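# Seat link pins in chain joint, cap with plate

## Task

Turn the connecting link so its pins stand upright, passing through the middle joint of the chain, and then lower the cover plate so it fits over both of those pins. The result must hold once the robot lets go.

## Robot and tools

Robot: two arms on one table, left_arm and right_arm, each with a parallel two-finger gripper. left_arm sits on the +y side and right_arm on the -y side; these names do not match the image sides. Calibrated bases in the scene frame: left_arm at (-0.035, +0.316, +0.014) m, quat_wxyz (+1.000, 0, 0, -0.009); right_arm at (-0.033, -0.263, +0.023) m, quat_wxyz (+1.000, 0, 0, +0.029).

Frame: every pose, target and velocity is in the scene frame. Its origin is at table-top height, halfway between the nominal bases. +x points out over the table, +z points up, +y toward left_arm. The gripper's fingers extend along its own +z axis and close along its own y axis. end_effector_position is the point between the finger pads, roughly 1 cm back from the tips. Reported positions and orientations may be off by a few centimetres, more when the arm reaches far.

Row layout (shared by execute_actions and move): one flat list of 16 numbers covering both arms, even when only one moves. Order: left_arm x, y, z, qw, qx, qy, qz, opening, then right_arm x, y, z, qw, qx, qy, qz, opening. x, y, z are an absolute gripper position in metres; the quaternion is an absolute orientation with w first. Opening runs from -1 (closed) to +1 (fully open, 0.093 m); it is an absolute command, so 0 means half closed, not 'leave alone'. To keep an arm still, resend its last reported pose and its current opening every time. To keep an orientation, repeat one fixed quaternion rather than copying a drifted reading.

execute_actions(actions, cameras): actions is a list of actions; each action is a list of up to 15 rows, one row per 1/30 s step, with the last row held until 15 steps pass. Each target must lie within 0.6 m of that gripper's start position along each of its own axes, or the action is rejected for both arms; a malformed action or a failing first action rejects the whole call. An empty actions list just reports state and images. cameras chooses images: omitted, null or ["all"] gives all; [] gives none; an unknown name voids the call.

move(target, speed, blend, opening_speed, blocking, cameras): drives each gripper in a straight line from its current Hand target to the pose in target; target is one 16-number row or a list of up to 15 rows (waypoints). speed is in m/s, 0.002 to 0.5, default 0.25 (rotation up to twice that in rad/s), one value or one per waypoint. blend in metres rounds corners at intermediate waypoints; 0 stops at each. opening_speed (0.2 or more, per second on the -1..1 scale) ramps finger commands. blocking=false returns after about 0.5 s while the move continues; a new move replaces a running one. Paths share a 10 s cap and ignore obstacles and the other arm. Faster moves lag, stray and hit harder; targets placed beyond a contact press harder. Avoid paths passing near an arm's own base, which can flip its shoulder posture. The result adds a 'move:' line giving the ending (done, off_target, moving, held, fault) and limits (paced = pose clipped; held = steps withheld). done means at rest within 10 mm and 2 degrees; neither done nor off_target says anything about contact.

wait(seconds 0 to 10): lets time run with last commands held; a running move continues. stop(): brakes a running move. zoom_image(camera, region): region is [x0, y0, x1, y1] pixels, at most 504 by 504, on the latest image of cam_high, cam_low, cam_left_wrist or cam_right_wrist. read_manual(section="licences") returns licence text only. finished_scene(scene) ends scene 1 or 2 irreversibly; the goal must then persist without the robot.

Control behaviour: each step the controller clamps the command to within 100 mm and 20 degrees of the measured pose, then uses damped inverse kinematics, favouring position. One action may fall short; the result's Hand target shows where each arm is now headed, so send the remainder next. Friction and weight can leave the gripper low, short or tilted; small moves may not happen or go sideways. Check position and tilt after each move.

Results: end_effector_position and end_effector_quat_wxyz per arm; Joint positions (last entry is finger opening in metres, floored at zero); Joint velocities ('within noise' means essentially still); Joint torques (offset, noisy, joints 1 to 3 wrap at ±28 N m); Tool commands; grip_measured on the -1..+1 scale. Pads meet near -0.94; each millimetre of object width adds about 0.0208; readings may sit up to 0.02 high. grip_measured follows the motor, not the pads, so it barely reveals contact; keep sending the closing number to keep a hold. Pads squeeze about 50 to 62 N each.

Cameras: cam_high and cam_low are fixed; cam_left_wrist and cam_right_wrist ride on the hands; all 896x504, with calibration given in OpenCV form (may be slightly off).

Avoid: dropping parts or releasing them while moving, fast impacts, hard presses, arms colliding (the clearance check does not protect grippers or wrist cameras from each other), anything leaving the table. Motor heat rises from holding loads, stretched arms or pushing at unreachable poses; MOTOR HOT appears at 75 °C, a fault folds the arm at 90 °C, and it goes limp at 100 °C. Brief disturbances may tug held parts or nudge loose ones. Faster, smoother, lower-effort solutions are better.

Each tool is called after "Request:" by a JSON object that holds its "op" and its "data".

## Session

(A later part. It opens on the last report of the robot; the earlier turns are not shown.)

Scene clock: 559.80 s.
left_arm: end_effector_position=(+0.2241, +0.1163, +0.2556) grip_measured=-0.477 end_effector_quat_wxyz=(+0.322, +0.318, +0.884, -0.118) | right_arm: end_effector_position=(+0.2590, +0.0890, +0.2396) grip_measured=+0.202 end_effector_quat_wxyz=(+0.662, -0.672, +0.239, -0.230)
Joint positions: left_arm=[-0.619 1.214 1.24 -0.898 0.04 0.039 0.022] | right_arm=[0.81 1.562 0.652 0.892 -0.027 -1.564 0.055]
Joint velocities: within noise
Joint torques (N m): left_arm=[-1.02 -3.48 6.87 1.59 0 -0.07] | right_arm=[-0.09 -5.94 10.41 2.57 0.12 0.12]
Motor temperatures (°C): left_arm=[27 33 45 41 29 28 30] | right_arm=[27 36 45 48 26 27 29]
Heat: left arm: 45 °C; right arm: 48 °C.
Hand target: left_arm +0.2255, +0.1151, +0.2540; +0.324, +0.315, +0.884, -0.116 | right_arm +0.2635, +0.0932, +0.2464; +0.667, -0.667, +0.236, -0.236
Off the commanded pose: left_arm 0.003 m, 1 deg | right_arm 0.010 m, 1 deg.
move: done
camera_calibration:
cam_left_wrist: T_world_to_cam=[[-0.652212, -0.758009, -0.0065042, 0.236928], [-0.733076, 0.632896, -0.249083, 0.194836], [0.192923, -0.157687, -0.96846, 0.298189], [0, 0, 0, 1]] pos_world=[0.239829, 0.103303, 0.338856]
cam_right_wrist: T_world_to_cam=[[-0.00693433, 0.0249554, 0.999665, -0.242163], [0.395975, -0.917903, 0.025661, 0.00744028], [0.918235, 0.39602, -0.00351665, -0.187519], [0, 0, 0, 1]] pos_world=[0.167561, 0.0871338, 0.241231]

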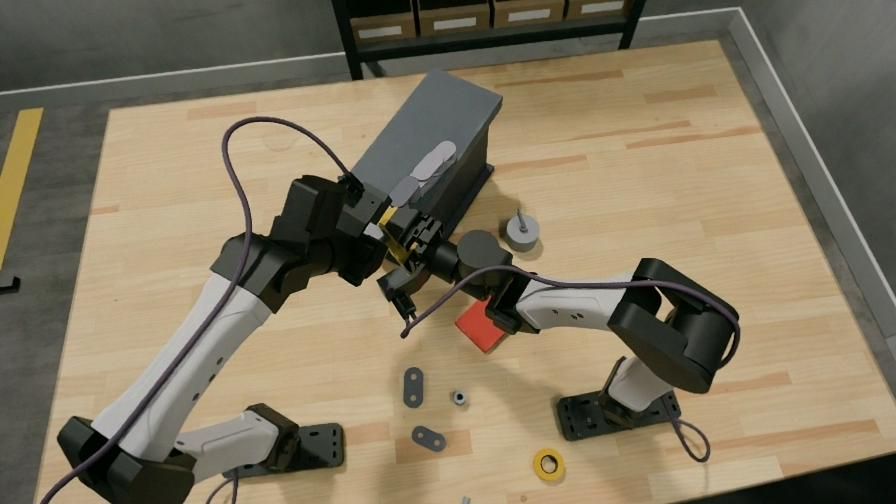

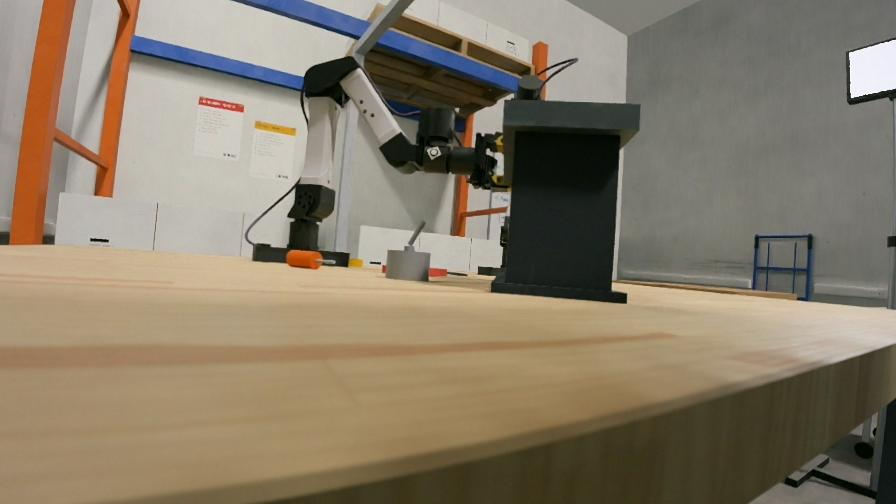

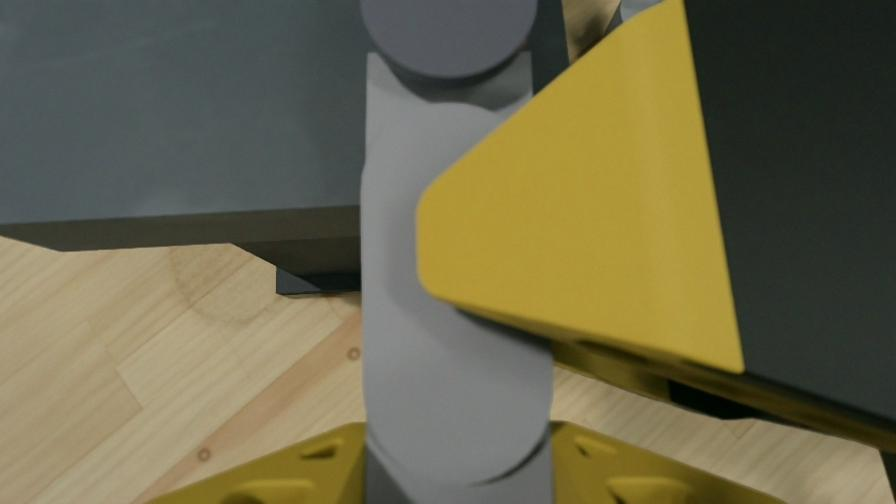

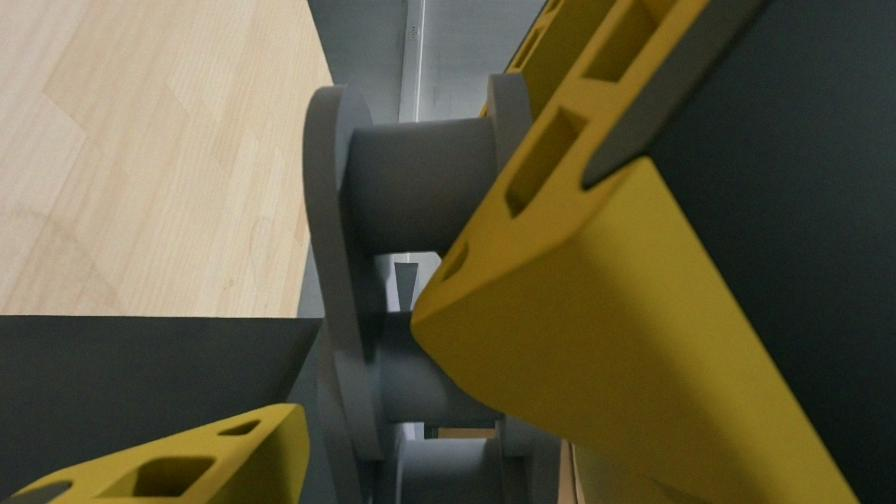

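Request:
{"op": "move", "data": {"target": [0.2255, 0.1150, 0.254, 0.3247, 0.3158, 0.8857, -0.1158, -0.8, 0.2638, 0.0935, 0.2465, 0.6665, -0.6665, 0.2360, -0.2360, -0.5], "speed": 0.05, "opening_speed": 0.4}}

Request:
{"op": "zoom_image", "data": {"camera": "cam_right_wrist", "region": [200, 0, 700, 504]}}

Scene clock: 568.27 s.
left_arm: end_effector_position=(+0.2242, +0.1162, +0.2557) grip_measured=-0.477 end_effector_quat_wxyz=(+0.322, +0.316, +0.884, -0.119) | right_arm: end_effector_position=(+0.2588, +0.0902, +0.2412) grip_measured=-0.355 end_effector_quat_wxyz=(+0.663, -0.672, +0.229, -0.236)
Joint positions: left_arm=[-0.619 1.214 1.24 -0.897 0.04 0.036 0.022] | right_arm=[0.811 1.566 0.654 0.904 -0.031 -1.584 0.028]
Joint velocities: within noise
Joint torques (N m): left_arm=[-1.05 -3.48 6.9 1.59 0.02 -0.03] | right_arm=[-0.24 -6.17 10.29 2.43 0.17 0.32]
Motor temperatures (°C): left_arm=[27 33 45 41 29 28 30] | right_arm=[27 37 45 48 26 27 29]
Heat: left arm: 45 °C; right arm: 48 °C.
Hand target: left_arm +0.2255, +0.1151, +0.2540; +0.324, +0.315, +0.884, -0.116 | right_arm +0.2635, +0.0933, +0.2465; +0.667, -0.666, +0.236, -0.236
Off the commanded pose: left_arm 0.002 m, 0 deg | right_arm 0.008 m, 1 deg.
move: done
camera_calibration:
cam_left_wrist: T_world_to_cam=[[-0.650224, -0.75973, -0.00434775, 0.236142], [-0.734936, 0.630433, -0.249847, 0.195901], [0.192557, -0.159261, -0.968276, 0.298487], [0, 0, 0, 1]] pos_world=[0.240044, 0.103439, 0.33899]
cam_right_wrist: T_world_to_cam=[[-0.0290361, 0.0306867, 0.999107, -0.238482], [0.399696, -0.915786, 0.0397435, 0.00406347], [0.916188, 0.400493, 0.0143255, -0.191908], [0, 0, 0, 1]] pos_world=[0.167275, 0.0878973, 0.240857]

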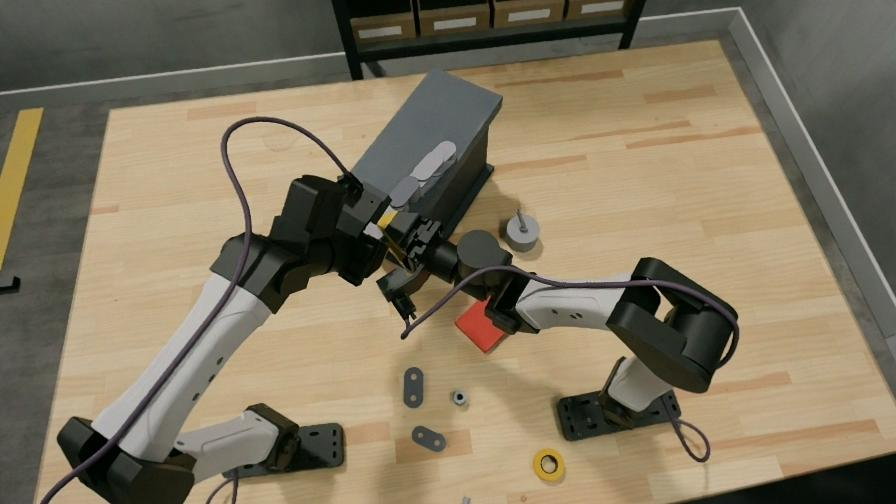

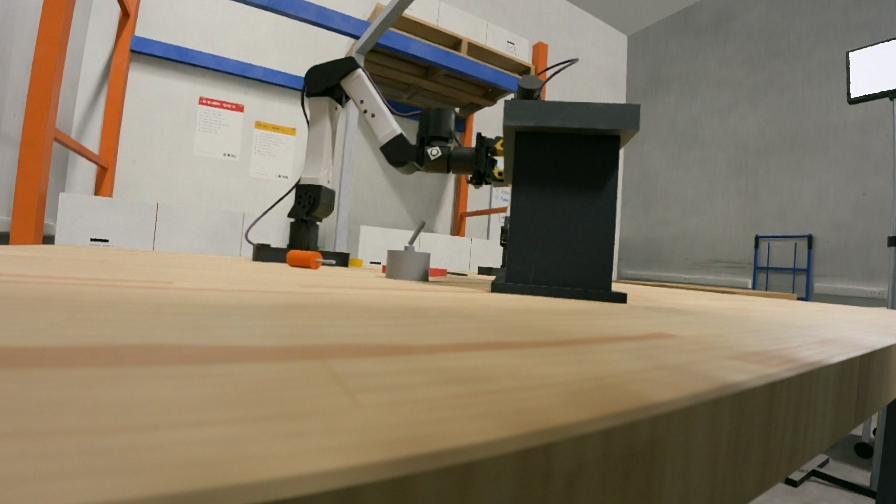

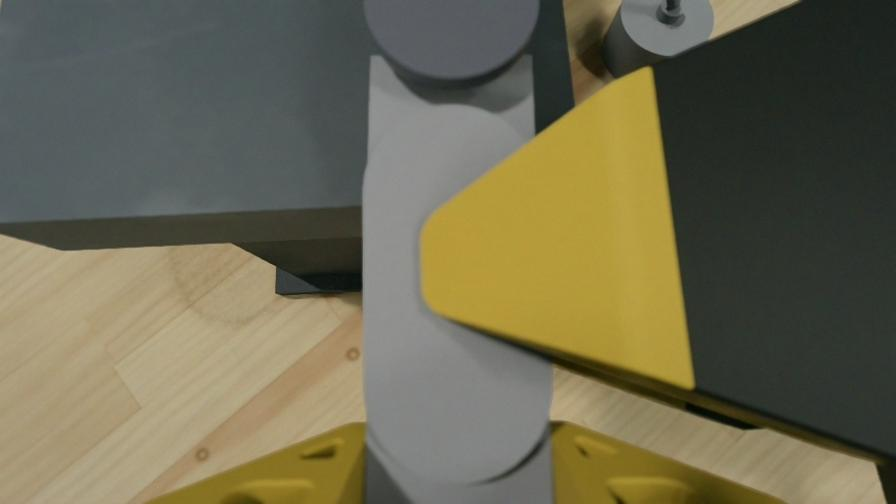

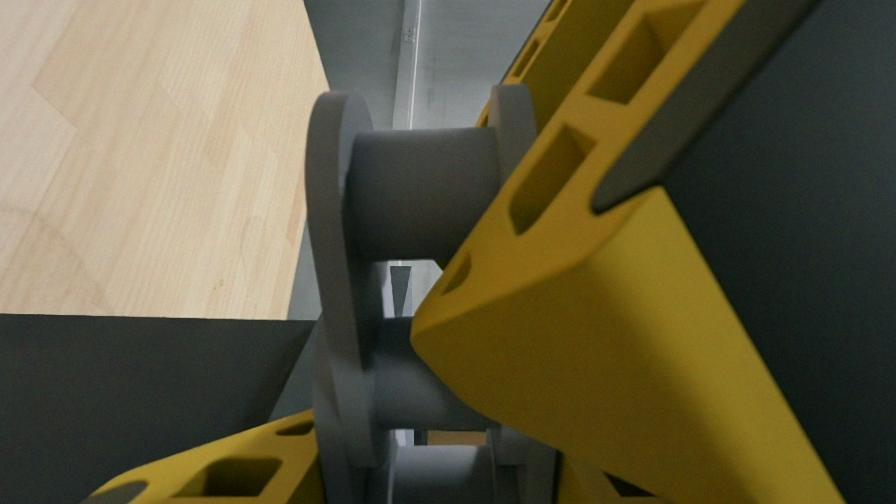

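Scaled by 1.000.

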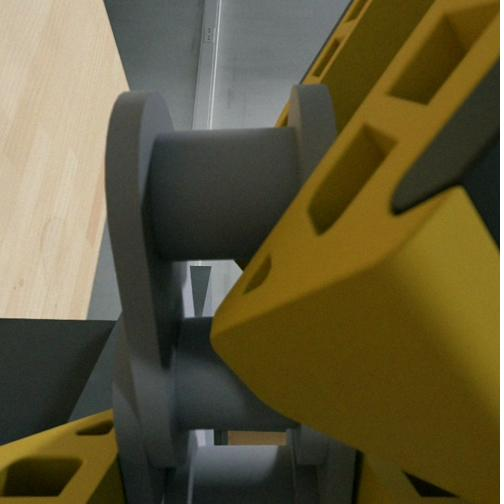

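Request:
{"op": "move", "data": {"target": [[0.2245, 0.1155, 0.2555, 0.3247, 0.3158, 0.8857, -0.1158, -0.1, 0.2638, 0.0935, 0.2465, 0.6665, -0.6665, 0.2360, -0.2360, -0.5],[0.187, 0.149, 0.325, 0.3247, 0.3158, 0.8857, -0.1158, -0.1, 0.2638, 0.0935, 0.2465, 0.6665, -0.6665, 0.2360, -0.2360, -0.5]], "speed": 0.08}}

Request:
{"op": "zoom_image", "data": {"camera": "cam_left_wrist", "region": [300, 0, 804, 504]}}

Scene clock: 599.70 s.
left_arm: end_effector_position=(+0.1872, +0.1470, +0.3155) grip_measured=-0.102 end_effector_quat_wxyz=(+0.313, +0.315, +0.889, -0.114) | right_arm: end_effector_position=(+0.2587, +0.0904, +0.2420) grip_measured=-0.358 end_effector_quat_wxyz=(+0.665, -0.671, +0.229, -0.236)
Joint positions: left_arm=[-0.609 1.158 1.482 -1.217 0.04 0.041 0.04] | right_arm=[0.811 1.566 0.655 0.906 -0.032 -1.582 0.028]
Joint velocities: within noise
Joint torques (N m): left_arm=[0.35 -3.17 8.9 1.39 0.15 0.08] | right_arm=[-0.21 -6.32 10.4 2.43 0.17 0.32]
Motor temperatures (°C): left_arm=[27 33 45 41 29 28 30] | right_arm=[27 38 44 46 26 27 31]
Heat: left arm: 45 °C; right arm: 46 °C.
Hand target: left_arm +0.1869, +0.1490, +0.3248; +0.324, +0.315, +0.884, -0.116 | right_arm +0.2636, +0.0933, +0.2466; +0.667, -0.666, +0.236, -0.236
Off the commanded pose: left_arm 0.010 m, 1 deg | right_arm 0.007 m, 1 deg.
move: done
camera_calibration:
cam_left_wrist: T_world_to_cam=[[-0.645887, -0.763408, -0.00617243, 0.236029], [-0.7422, 0.629796, -0.229123, 0.159175], [0.178802, -0.143406, -0.973378, 0.370265], [0, 0, 0, 1]] pos_world=[0.204383, 0.133038, 0.398335]
cam_right_wrist: T_world_to_cam=[[-0.0289844, 0.0272029, 0.99921, -0.239008], [0.400382, -0.915619, 0.0365412, 0.00478213], [0.91589, 0.401125, 0.0156471, -0.192271], [0, 0, 0, 1]] pos_world=[0.167256, 0.0880049, 0.241653]

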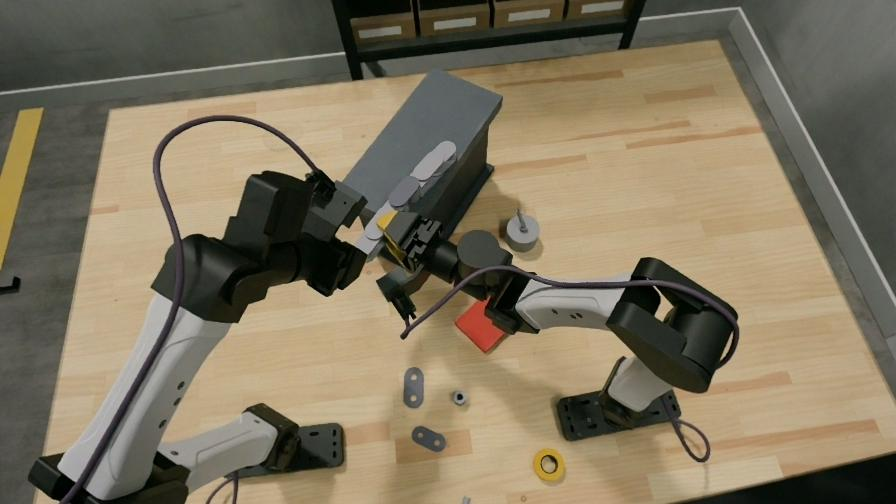

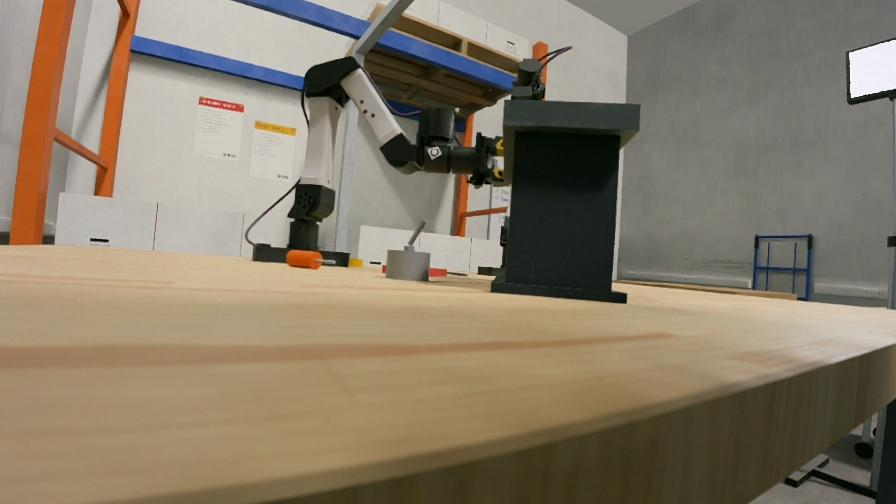

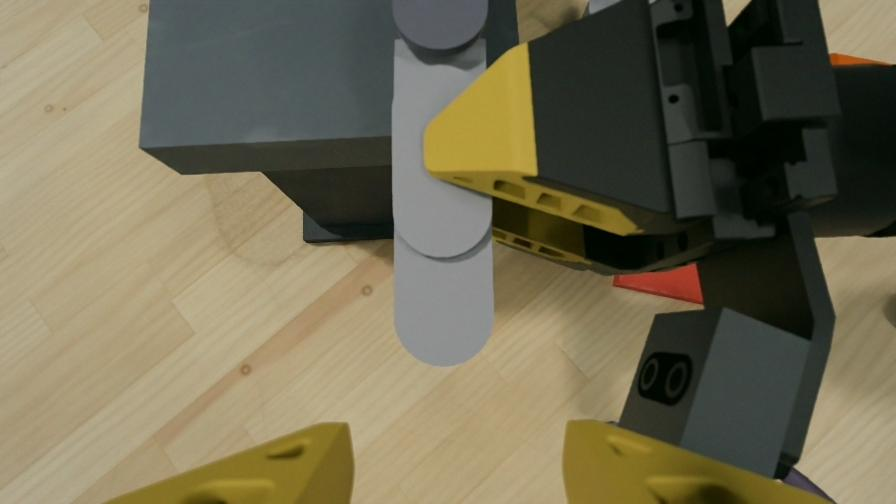

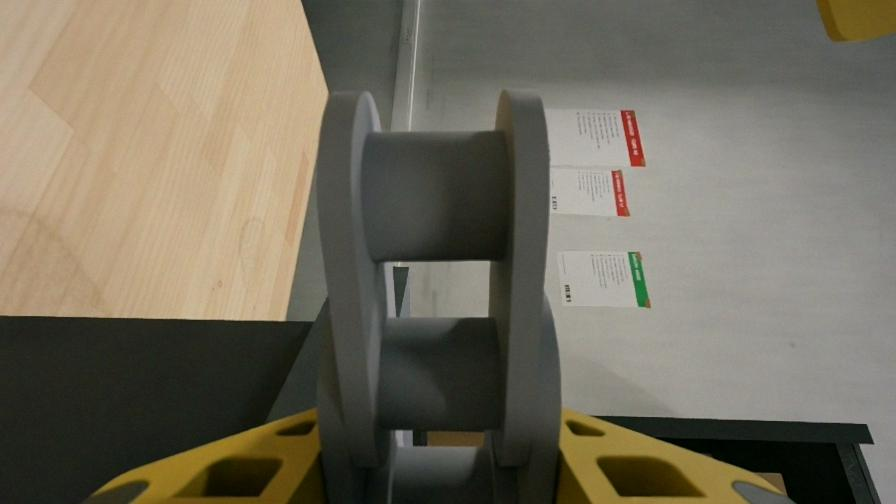

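Scaled by 1.000.

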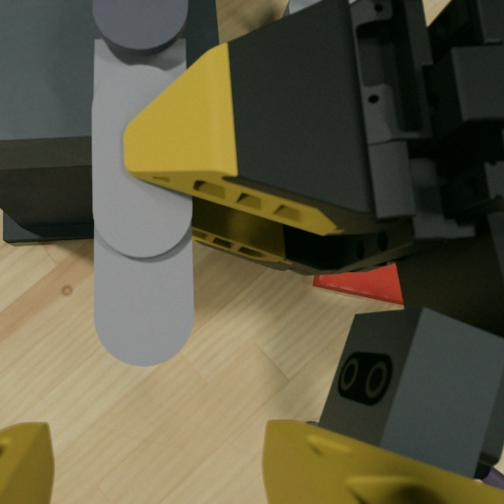

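Request:
{"op": "move", "data": {"target": [[0.21, 0.13, 0.385, 0.2278, 0.3263, 0.9138, -0.0813, -0.1, 0.2638, 0.0935, 0.2465, 0.6665, -0.6665, 0.2360, -0.2360, -0.5],[0.287, 0.0675, 0.355, 0.2278, 0.3263, 0.9138, -0.0813, -0.1, 0.2638, 0.0935, 0.2465, 0.6665, -0.6665, 0.2360, -0.2360, -0.5]], "speed": 0.12, "blend": 0.02}}

Request:
{"op": "zoom_image", "data": {"camera": "cam_left_wrist", "region": [300, 0, 804, 504]}}

Scene clock: 612.60 s.
left_arm: end_effector_position=(+0.2868, +0.0680, +0.3480) grip_measured=-0.102 end_effector_quat_wxyz=(+0.251, +0.326, +0.907, -0.094) | right_arm: end_effector_position=(+0.2587, +0.0904, +0.2420) grip_measured=-0.358 end_effector_quat_wxyz=(+0.665, -0.671, +0.229, -0.236)
Joint positions: left_arm=[-0.626 1.887 2.426 -1.569 0.032 0.039 0.04] | right_arm=[0.811 1.566 0.655 0.906 -0.032 -1.582 0.028]
Joint velocities: within noise
Joint torques (N m): left_arm=[-1.02 -7.47 7.75 1.24 -0.01 -0.08] | right_arm=[-0.08 -6.28 10.19 2.43 0.2 0.29]
Motor temperatures (°C): left_arm=[27 33 45 39 29 28 30] | right_arm=[27 38 45 45 26 27 31]
Heat: left arm: 45 °C; right arm: 45 °C.
Hand target: left_arm +0.2868, +0.0677, +0.3545; +0.261, +0.323, +0.905, -0.093 | right_arm +0.2636, +0.0933, +0.2466; +0.667, -0.666, +0.236, -0.236
Off the commanded pose: left_arm 0.007 m, 3 deg | right_arm 0.007 m, 1 deg.
joint sent to its limit (left arm) — joint 4 (wrist pitch), lower limit. The joint targets are off in orientation, not in position.
move: off_target (left_arm)
camera_calibration:
cam_left_wrist: T_world_to_cam=[[-0.654169, -0.756348, -0.0012351, 0.240424], [-0.752924, 0.651361, -0.0939931, 0.244849], [0.071896, -0.0605574, -0.995572, 0.405545], [0, 0, 0, 1]] pos_world=[0.312473, 0.0469174, 0.42706]
cam_right_wrist: T_world_to_cam=[[-0.0289844, 0.0272029, 0.99921, -0.239008], [0.400382, -0.915619, 0.0365412, 0.00478213], [0.91589, 0.401125, 0.0156471, -0.192271], [0, 0, 0, 1]] pos_world=[0.167256, 0.0880049, 0.241653]

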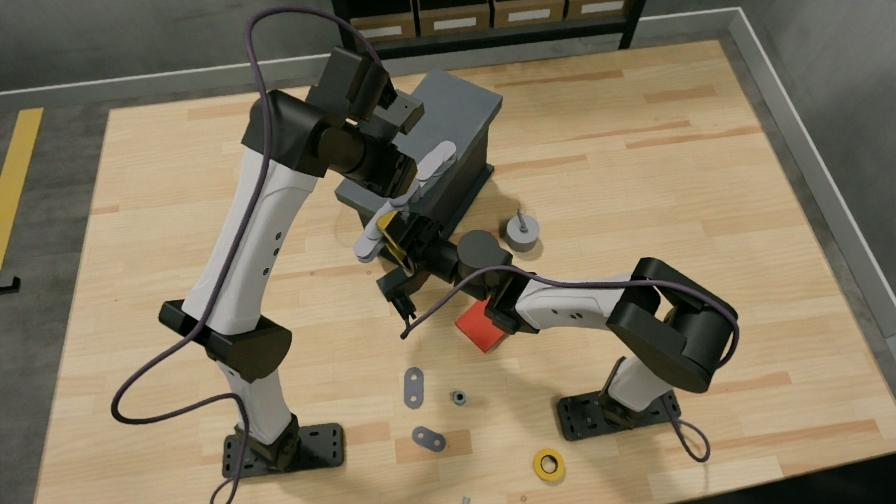

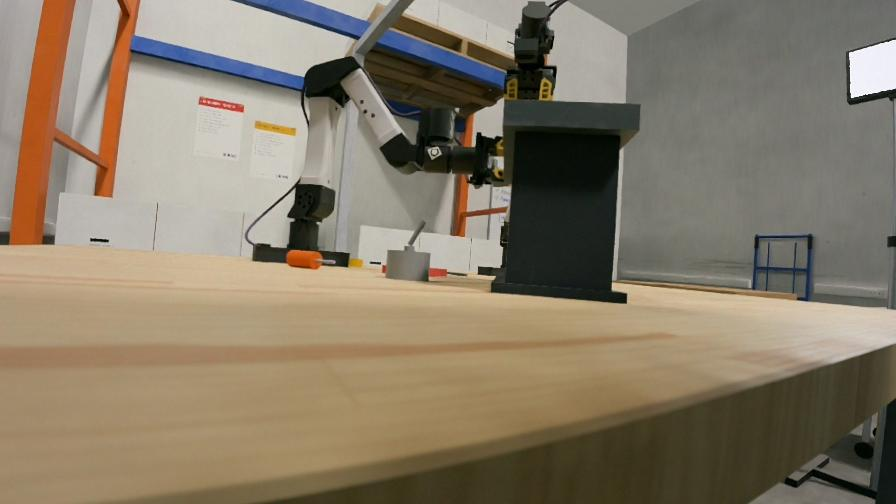

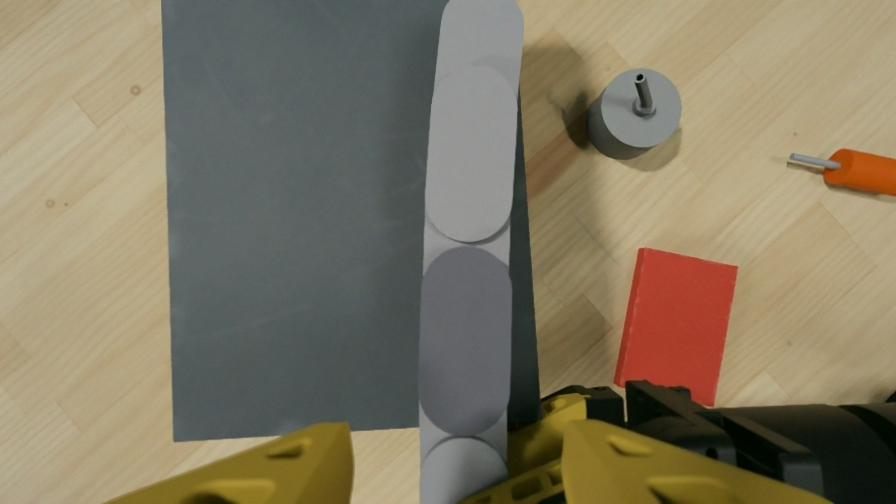

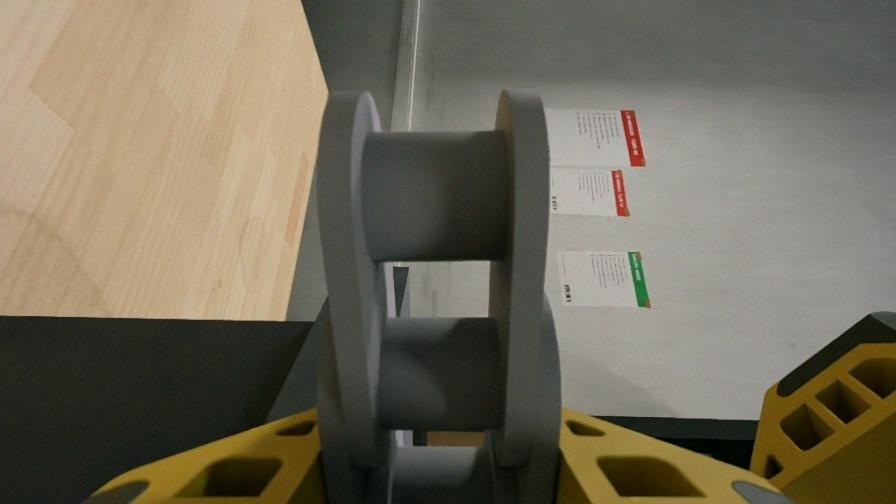

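Scaled by 1.000.

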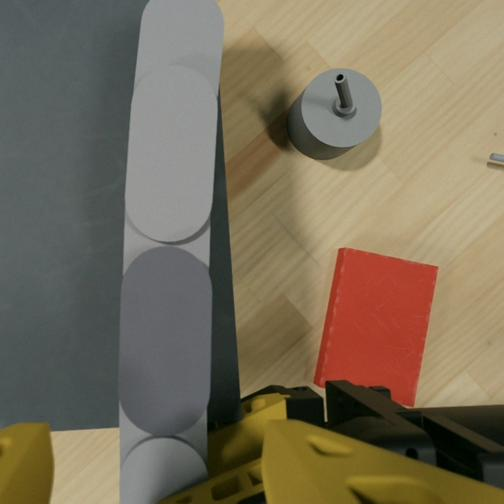

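Request:
{"op": "move", "data": {"target": [0.2995, 0.0525, 0.300, 0.2437, 0.3248, 0.9097, -0.087, -0.1, 0.2638, 0.0935, 0.2465, 0.6665, -0.6665, 0.2360, -0.2360, -0.5], "speed": 0.08}}

Request:
{"op": "zoom_image", "data": {"camera": "cam_left_wrist", "region": [250, 0, 754, 504]}}

Scene clock: 631.63 s.
left_arm: end_effector_position=(+0.3018, +0.0513, +0.2889) grip_measured=-0.102 end_effector_quat_wxyz=(+0.226, +0.329, +0.913, -0.087) | right_arm: end_effector_position=(+0.2587, +0.0904, +0.2420) grip_measured=-0.358 end_effector_quat_wxyz=(+0.665, -0.671, +0.229, -0.236)
Joint positions: left_arm=[-0.638 1.856 2.121 -1.349 0.026 0.029 0.04] | right_arm=[0.811 1.566 0.655 0.906 -0.032 -1.582 0.028]
Joint velocities: within noise
Joint torques (N m): left_arm=[-1.02 -10.4 6.02 1.32 -0.03 -0.08] | right_arm=[-0.14 -6.32 10.37 2.43 0.12 0.36]
Motor temperatures (°C): left_arm=[27 35 47 38 29 28 29] | right_arm=[27 38 45 45 26 27 31]
Heat: left arm: 47 °C; right arm: 45 °C.
Hand target: left_arm +0.2995, +0.0526, +0.3000; +0.243, +0.325, +0.910, -0.087 | right_arm +0.2636, +0.0933, +0.2466; +0.667, -0.666, +0.236, -0.236
Off the commanded pose: left_arm 0.011 m, 2 deg | right_arm 0.007 m, 1 deg.
move: off_target (left_arm)
camera_calibration:
cam_left_wrist: T_world_to_cam=[[-0.654856, -0.755749, 0.00244942, 0.236679], [-0.755206, 0.654255, -0.0401709, 0.246501], [0.0287566, -0.028156, -0.99919, 0.356965], [0, 0, 0, 1]] pos_world=[0.330884, 0.0276459, 0.365998]
cam_right_wrist: T_world_to_cam=[[-0.0289844, 0.0272029, 0.99921, -0.239008], [0.400382, -0.915619, 0.0365412, 0.00478213], [0.91589, 0.401125, 0.0156471, -0.192271], [0, 0, 0, 1]] pos_world=[0.167256, 0.0880049, 0.241653]

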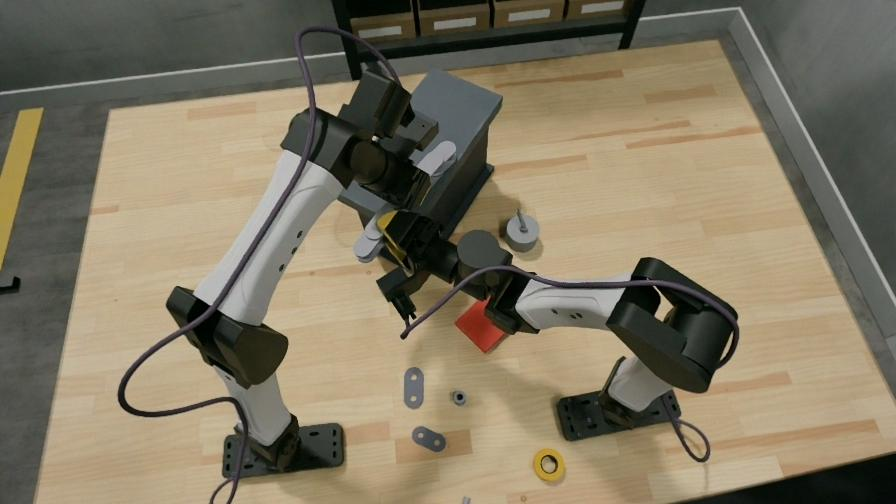

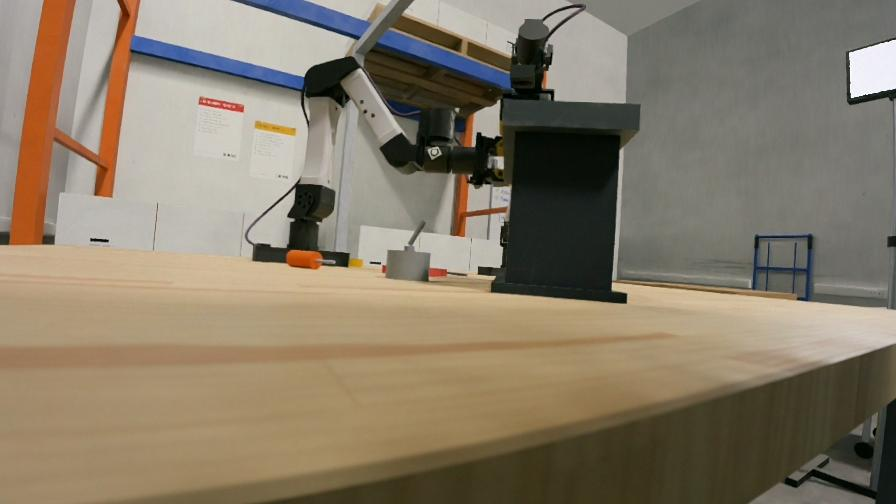

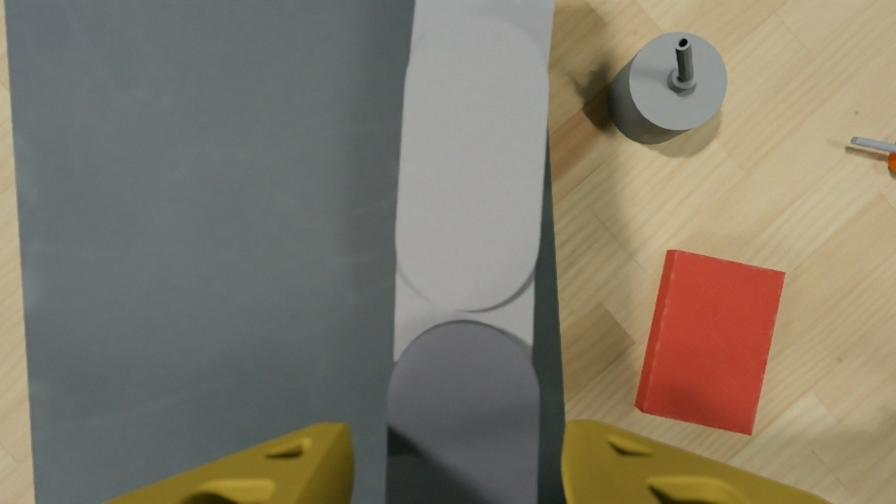

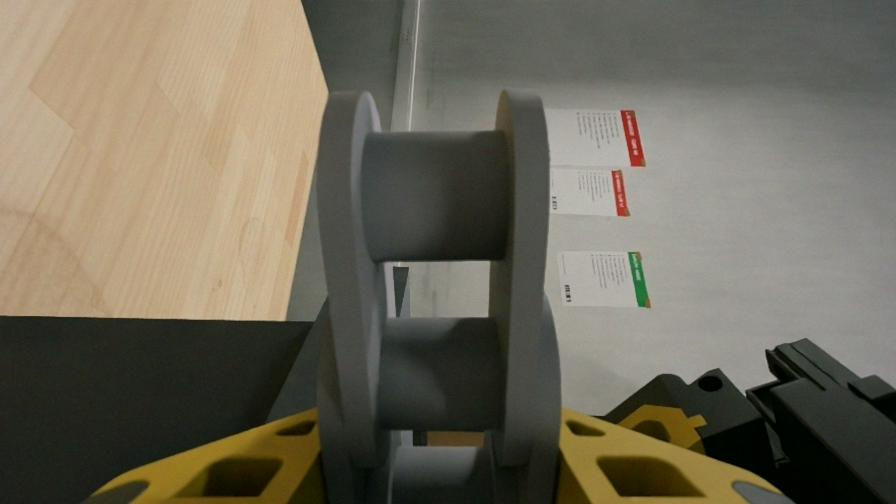

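Scaled by 1.000.

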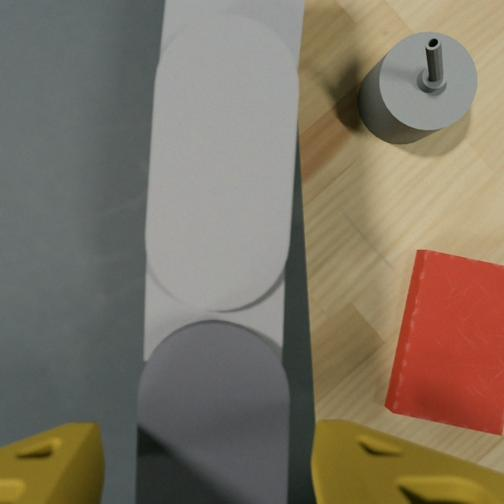

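Request:
{"op": "move", "data": {"target": [0.2975, 0.0535, 0.285, 0.2437, 0.3248, 0.9097, -0.087, -0.1, 0.2638, 0.0935, 0.2465, 0.6665, -0.6665, 0.2360, -0.2360, -0.5], "speed": 0.05}}

Request:
{"op": "zoom_image", "data": {"camera": "cam_left_wrist", "region": [250, 0, 754, 504]}}

Scene clock: 646.87 s.
left_arm: end_effector_position=(+0.3005, +0.0524, +0.2786) grip_measured=-0.102 end_effector_quat_wxyz=(+0.233, +0.326, +0.912, -0.089) | right_arm: end_effector_position=(+0.2587, +0.0904, +0.2420) grip_measured=-0.358 end_effector_quat_wxyz=(+0.665, -0.671, +0.229, -0.236)
Joint positions: left_arm=[-0.638 1.804 2 -1.263 0.026 0.025 0.04] | right_arm=[0.811 1.566 0.655 0.906 -0.032 -1.582 0.028]
Joint velocities: within noise
Joint torques (N m): left_arm=[-1.16 -9.66 6 1.28 -0.01 -0.05] | right_arm=[-0.12 -6.26 10.25 2.44 0.23 0.27]
Motor temperatures (°C): left_arm=[27 41 45 38 29 28 29] | right_arm=[27 38 45 45 26 27 32]
Heat: left arm: 45 °C; right arm: 45 °C.
Hand target: left_arm +0.2975, +0.0536, +0.2849; +0.243, +0.325, +0.910, -0.087 | right_arm +0.2636, +0.0933, +0.2466; +0.667, -0.666, +0.236, -0.236
Off the commanded pose: left_arm 0.007 m, 1 deg | right_arm 0.007 m, 1 deg.
move: done
camera_calibration:
cam_left_wrist: T_world_to_cam=[[-0.652074, -0.758151, 0.00267037, 0.235958], [-0.757041, 0.65092, -0.0564943, 0.249605], [0.041093, -0.03886, -0.998399, 0.343383], [0, 0, 0, 1]] pos_world=[0.328713, 0.0297625, 0.356305]
cam_right_wrist: T_world_to_cam=[[-0.0289844, 0.0272029, 0.99921, -0.239008], [0.400382, -0.915619, 0.0365412, 0.00478213], [0.91589, 0.401125, 0.0156471, -0.192271], [0, 0, 0, 1]] pos_world=[0.167256, 0.0880049, 0.241653]

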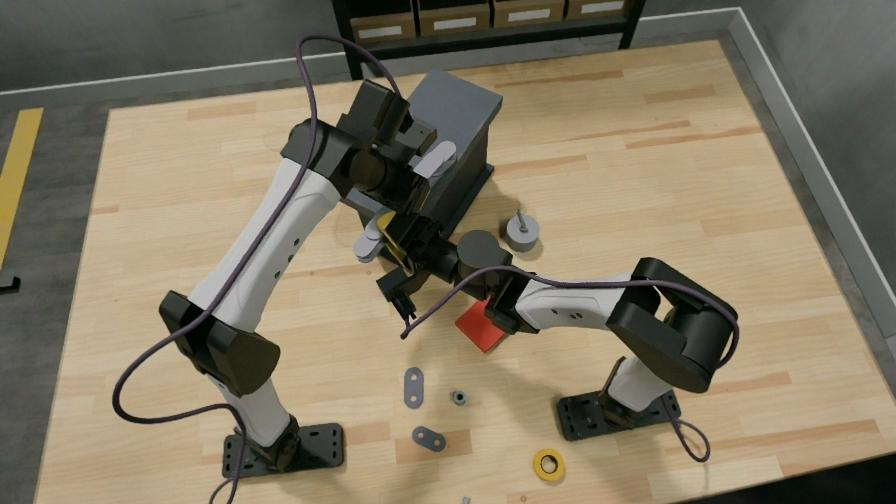

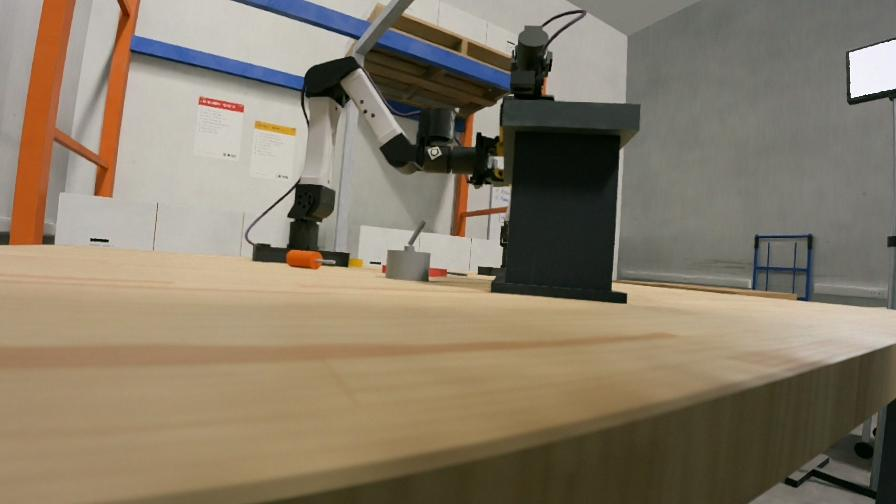

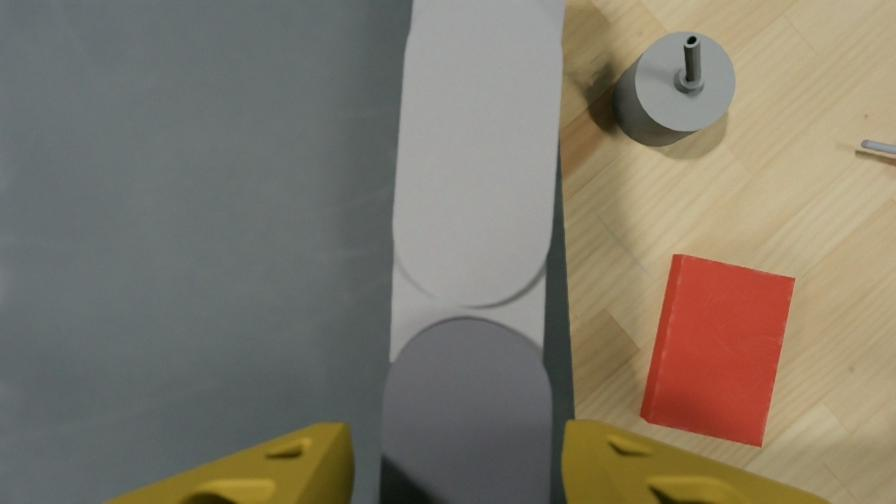

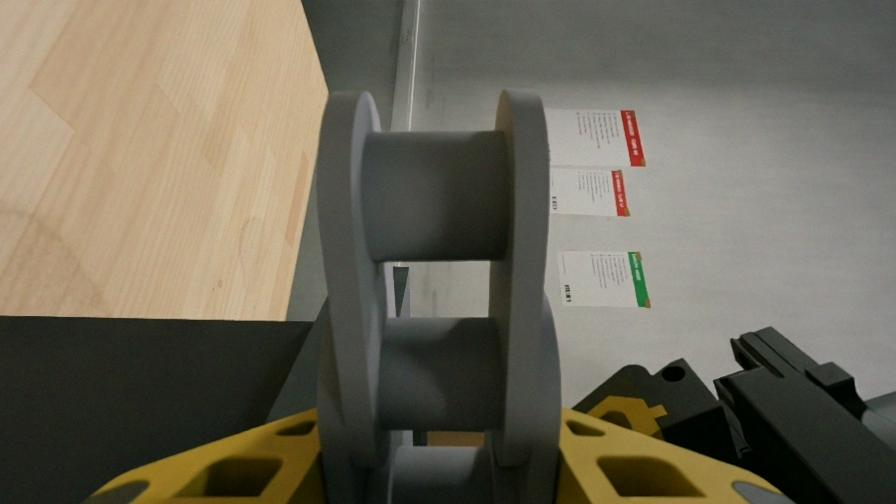

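Scaled by 1.000.

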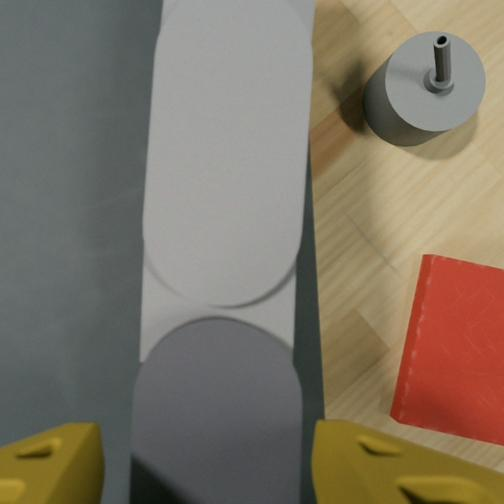

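Request:
{"op": "move", "data": {"target": [0.2950, 0.0535, 0.2815, 0.2437, 0.3248, 0.9097, -0.087, -0.1, 0.2638, 0.0935, 0.2465, 0.6665, -0.6665, 0.2360, -0.2360, -0.5], "speed": 0.05, "cameras": []}}

Request:
{"op": "move", "data": {"target": [0.2950, 0.0535, 0.2815, 0.2437, 0.3248, 0.9097, -0.087, -0.8, 0.2638, 0.0935, 0.2465, 0.6665, -0.6665, 0.2360, -0.2360, -0.5], "speed": 0.05, "opening_speed": 0.5}}

Request:
{"op": "zoom_image", "data": {"camera": "cam_left_wrist", "region": [250, 0, 754, 504]}}

Scene clock: 658.70 s.
left_arm: end_effector_position=(+0.3008, +0.0521, +0.2789) grip_measured=-0.102 end_effector_quat_wxyz=(+0.242, +0.324, +0.910, -0.091) | right_arm: end_effector_position=(+0.2587, +0.0904, +0.2420) grip_measured=-0.358 end_effector_quat_wxyz=(+0.665, -0.671, +0.229, -0.236)
Joint positions: left_arm=[-0.64 1.786 1.969 -1.232 0.021 0.02 0.04] | right_arm=[0.811 1.566 0.655 0.906 -0.032 -1.582 0.028]
Joint velocities: within noise
Joint torques (N m): left_arm=[-1.42 -9.31 5.78 1.18 0.04 -0.04] | right_arm=[-0.21 -6.17 10.32 2.41 0.2 0.31]
Motor temperatures (°C): left_arm=[27 41 45 37 29 28 29] | right_arm=[27 38 45 45 26 27 32]
Heat: left arm: 45 °C; right arm: 45 °C.
Hand target: left_arm +0.2951, +0.0535, +0.2815; +0.244, +0.325, +0.910, -0.087 | right_arm +0.2636, +0.0933, +0.2466; +0.667, -0.666, +0.236, -0.236
Off the commanded pose: left_arm 0.007 m, 0 deg | right_arm 0.007 m, 1 deg.
move: done
No camera images: "cameras" was empty.

Scene clock: 660.30 s.
left_arm: end_effector_position=(+0.2998, +0.0506, +0.2785) grip_measured=-0.483 end_effector_quat_wxyz=(+0.241, +0.325, +0.910, -0.091) | right_arm: end_effector_position=(+0.2587, +0.0904, +0.2420) grip_measured=-0.358 end_effector_quat_wxyz=(+0.665, -0.671, +0.229, -0.236)
Joint positions: left_arm=[-0.644 1.786 1.968 -1.231 0.021 0.018 0.022] | right_arm=[0.811 1.566 0.655 0.906 -0.032 -1.582 0.028]
Joint velocities: within noise
Joint torques (N m): left_arm=[-0.98 -9.36 5.82 1.18 0.01 -0.02] | right_arm=[-0.2 -6.26 10.29 2.46 0.16 0.32]
Motor temperatures (°C): left_arm=[27 41 45 37 29 28 29] | right_arm=[27 38 45 45 26 27 32]
Heat: left arm: 45 °C; right arm: 45 °C.
Hand target: left_arm +0.2951, +0.0535, +0.2815; +0.244, +0.325, +0.910, -0.087 | right_arm +0.2636, +0.0933, +0.2466; +0.667, -0.666, +0.236, -0.236
Off the commanded pose: left_arm 0.006 m, 1 deg | right_arm 0.007 m, 1 deg.
move: done
camera_calibration:
cam_left_wrist: T_world_to_cam=[[-0.650885, -0.759175, 0.00129352, 0.234173], [-0.757147, 0.649019, -0.0741859, 0.255388], [0.0554806, -0.0492658, -0.997244, 0.339159], [0, 0, 0, 1]] pos_world=[0.326969, 0.0287355, 0.356867]
cam_right_wrist: T_world_to_cam=[[-0.0289844, 0.0272029, 0.99921, -0.239008], [0.400382, -0.915619, 0.0365412, 0.00478213], [0.91589, 0.401125, 0.0156471, -0.192271], [0, 0, 0, 1]] pos_world=[0.167256, 0.0880049, 0.241653]

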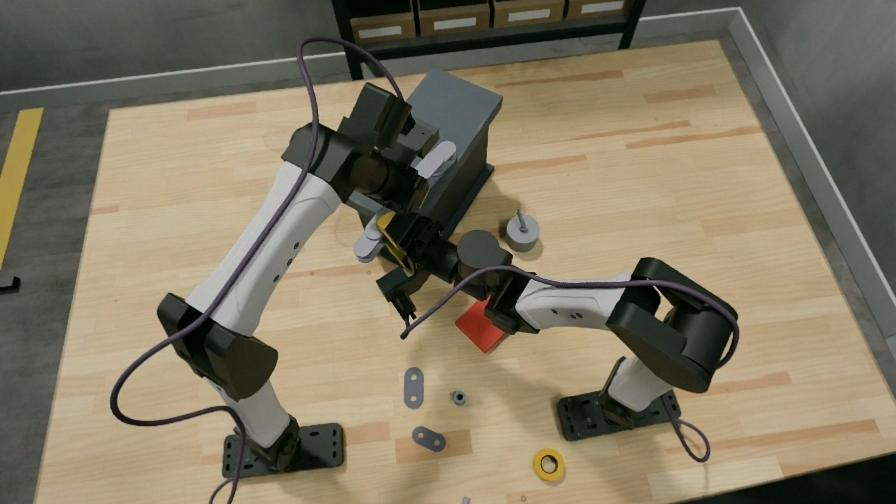

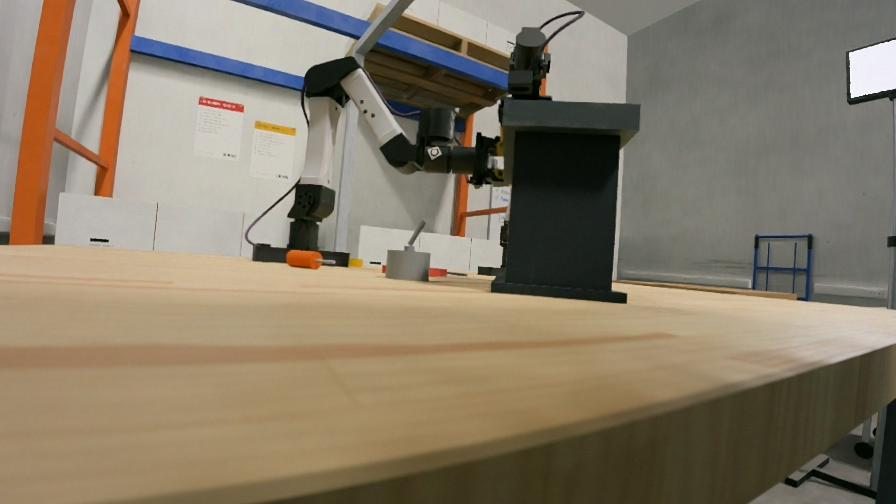

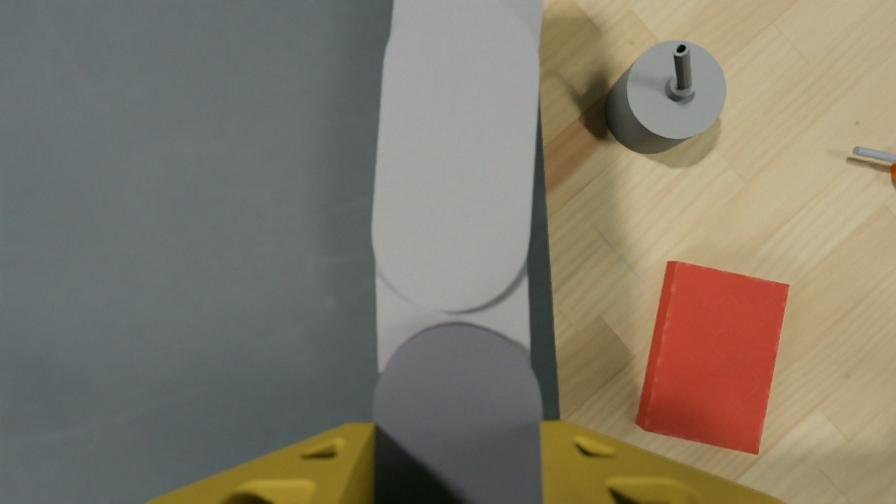

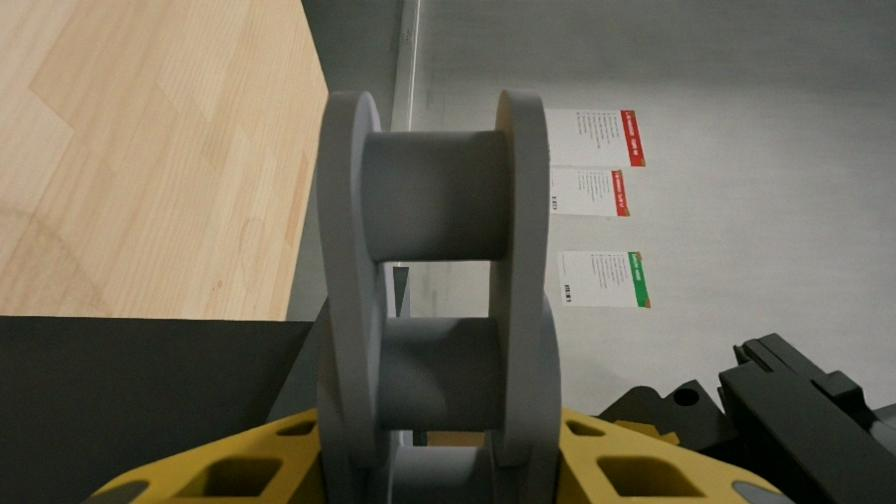

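Scaled by 1.000.

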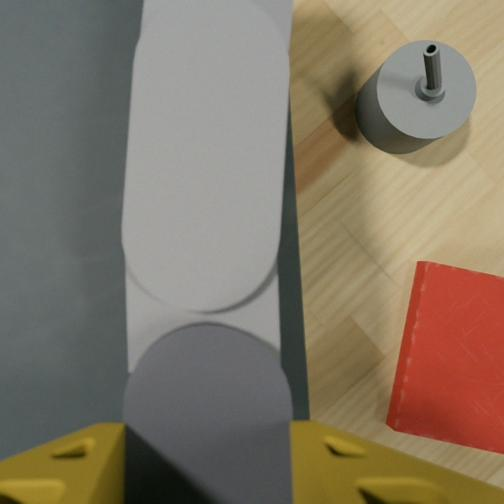

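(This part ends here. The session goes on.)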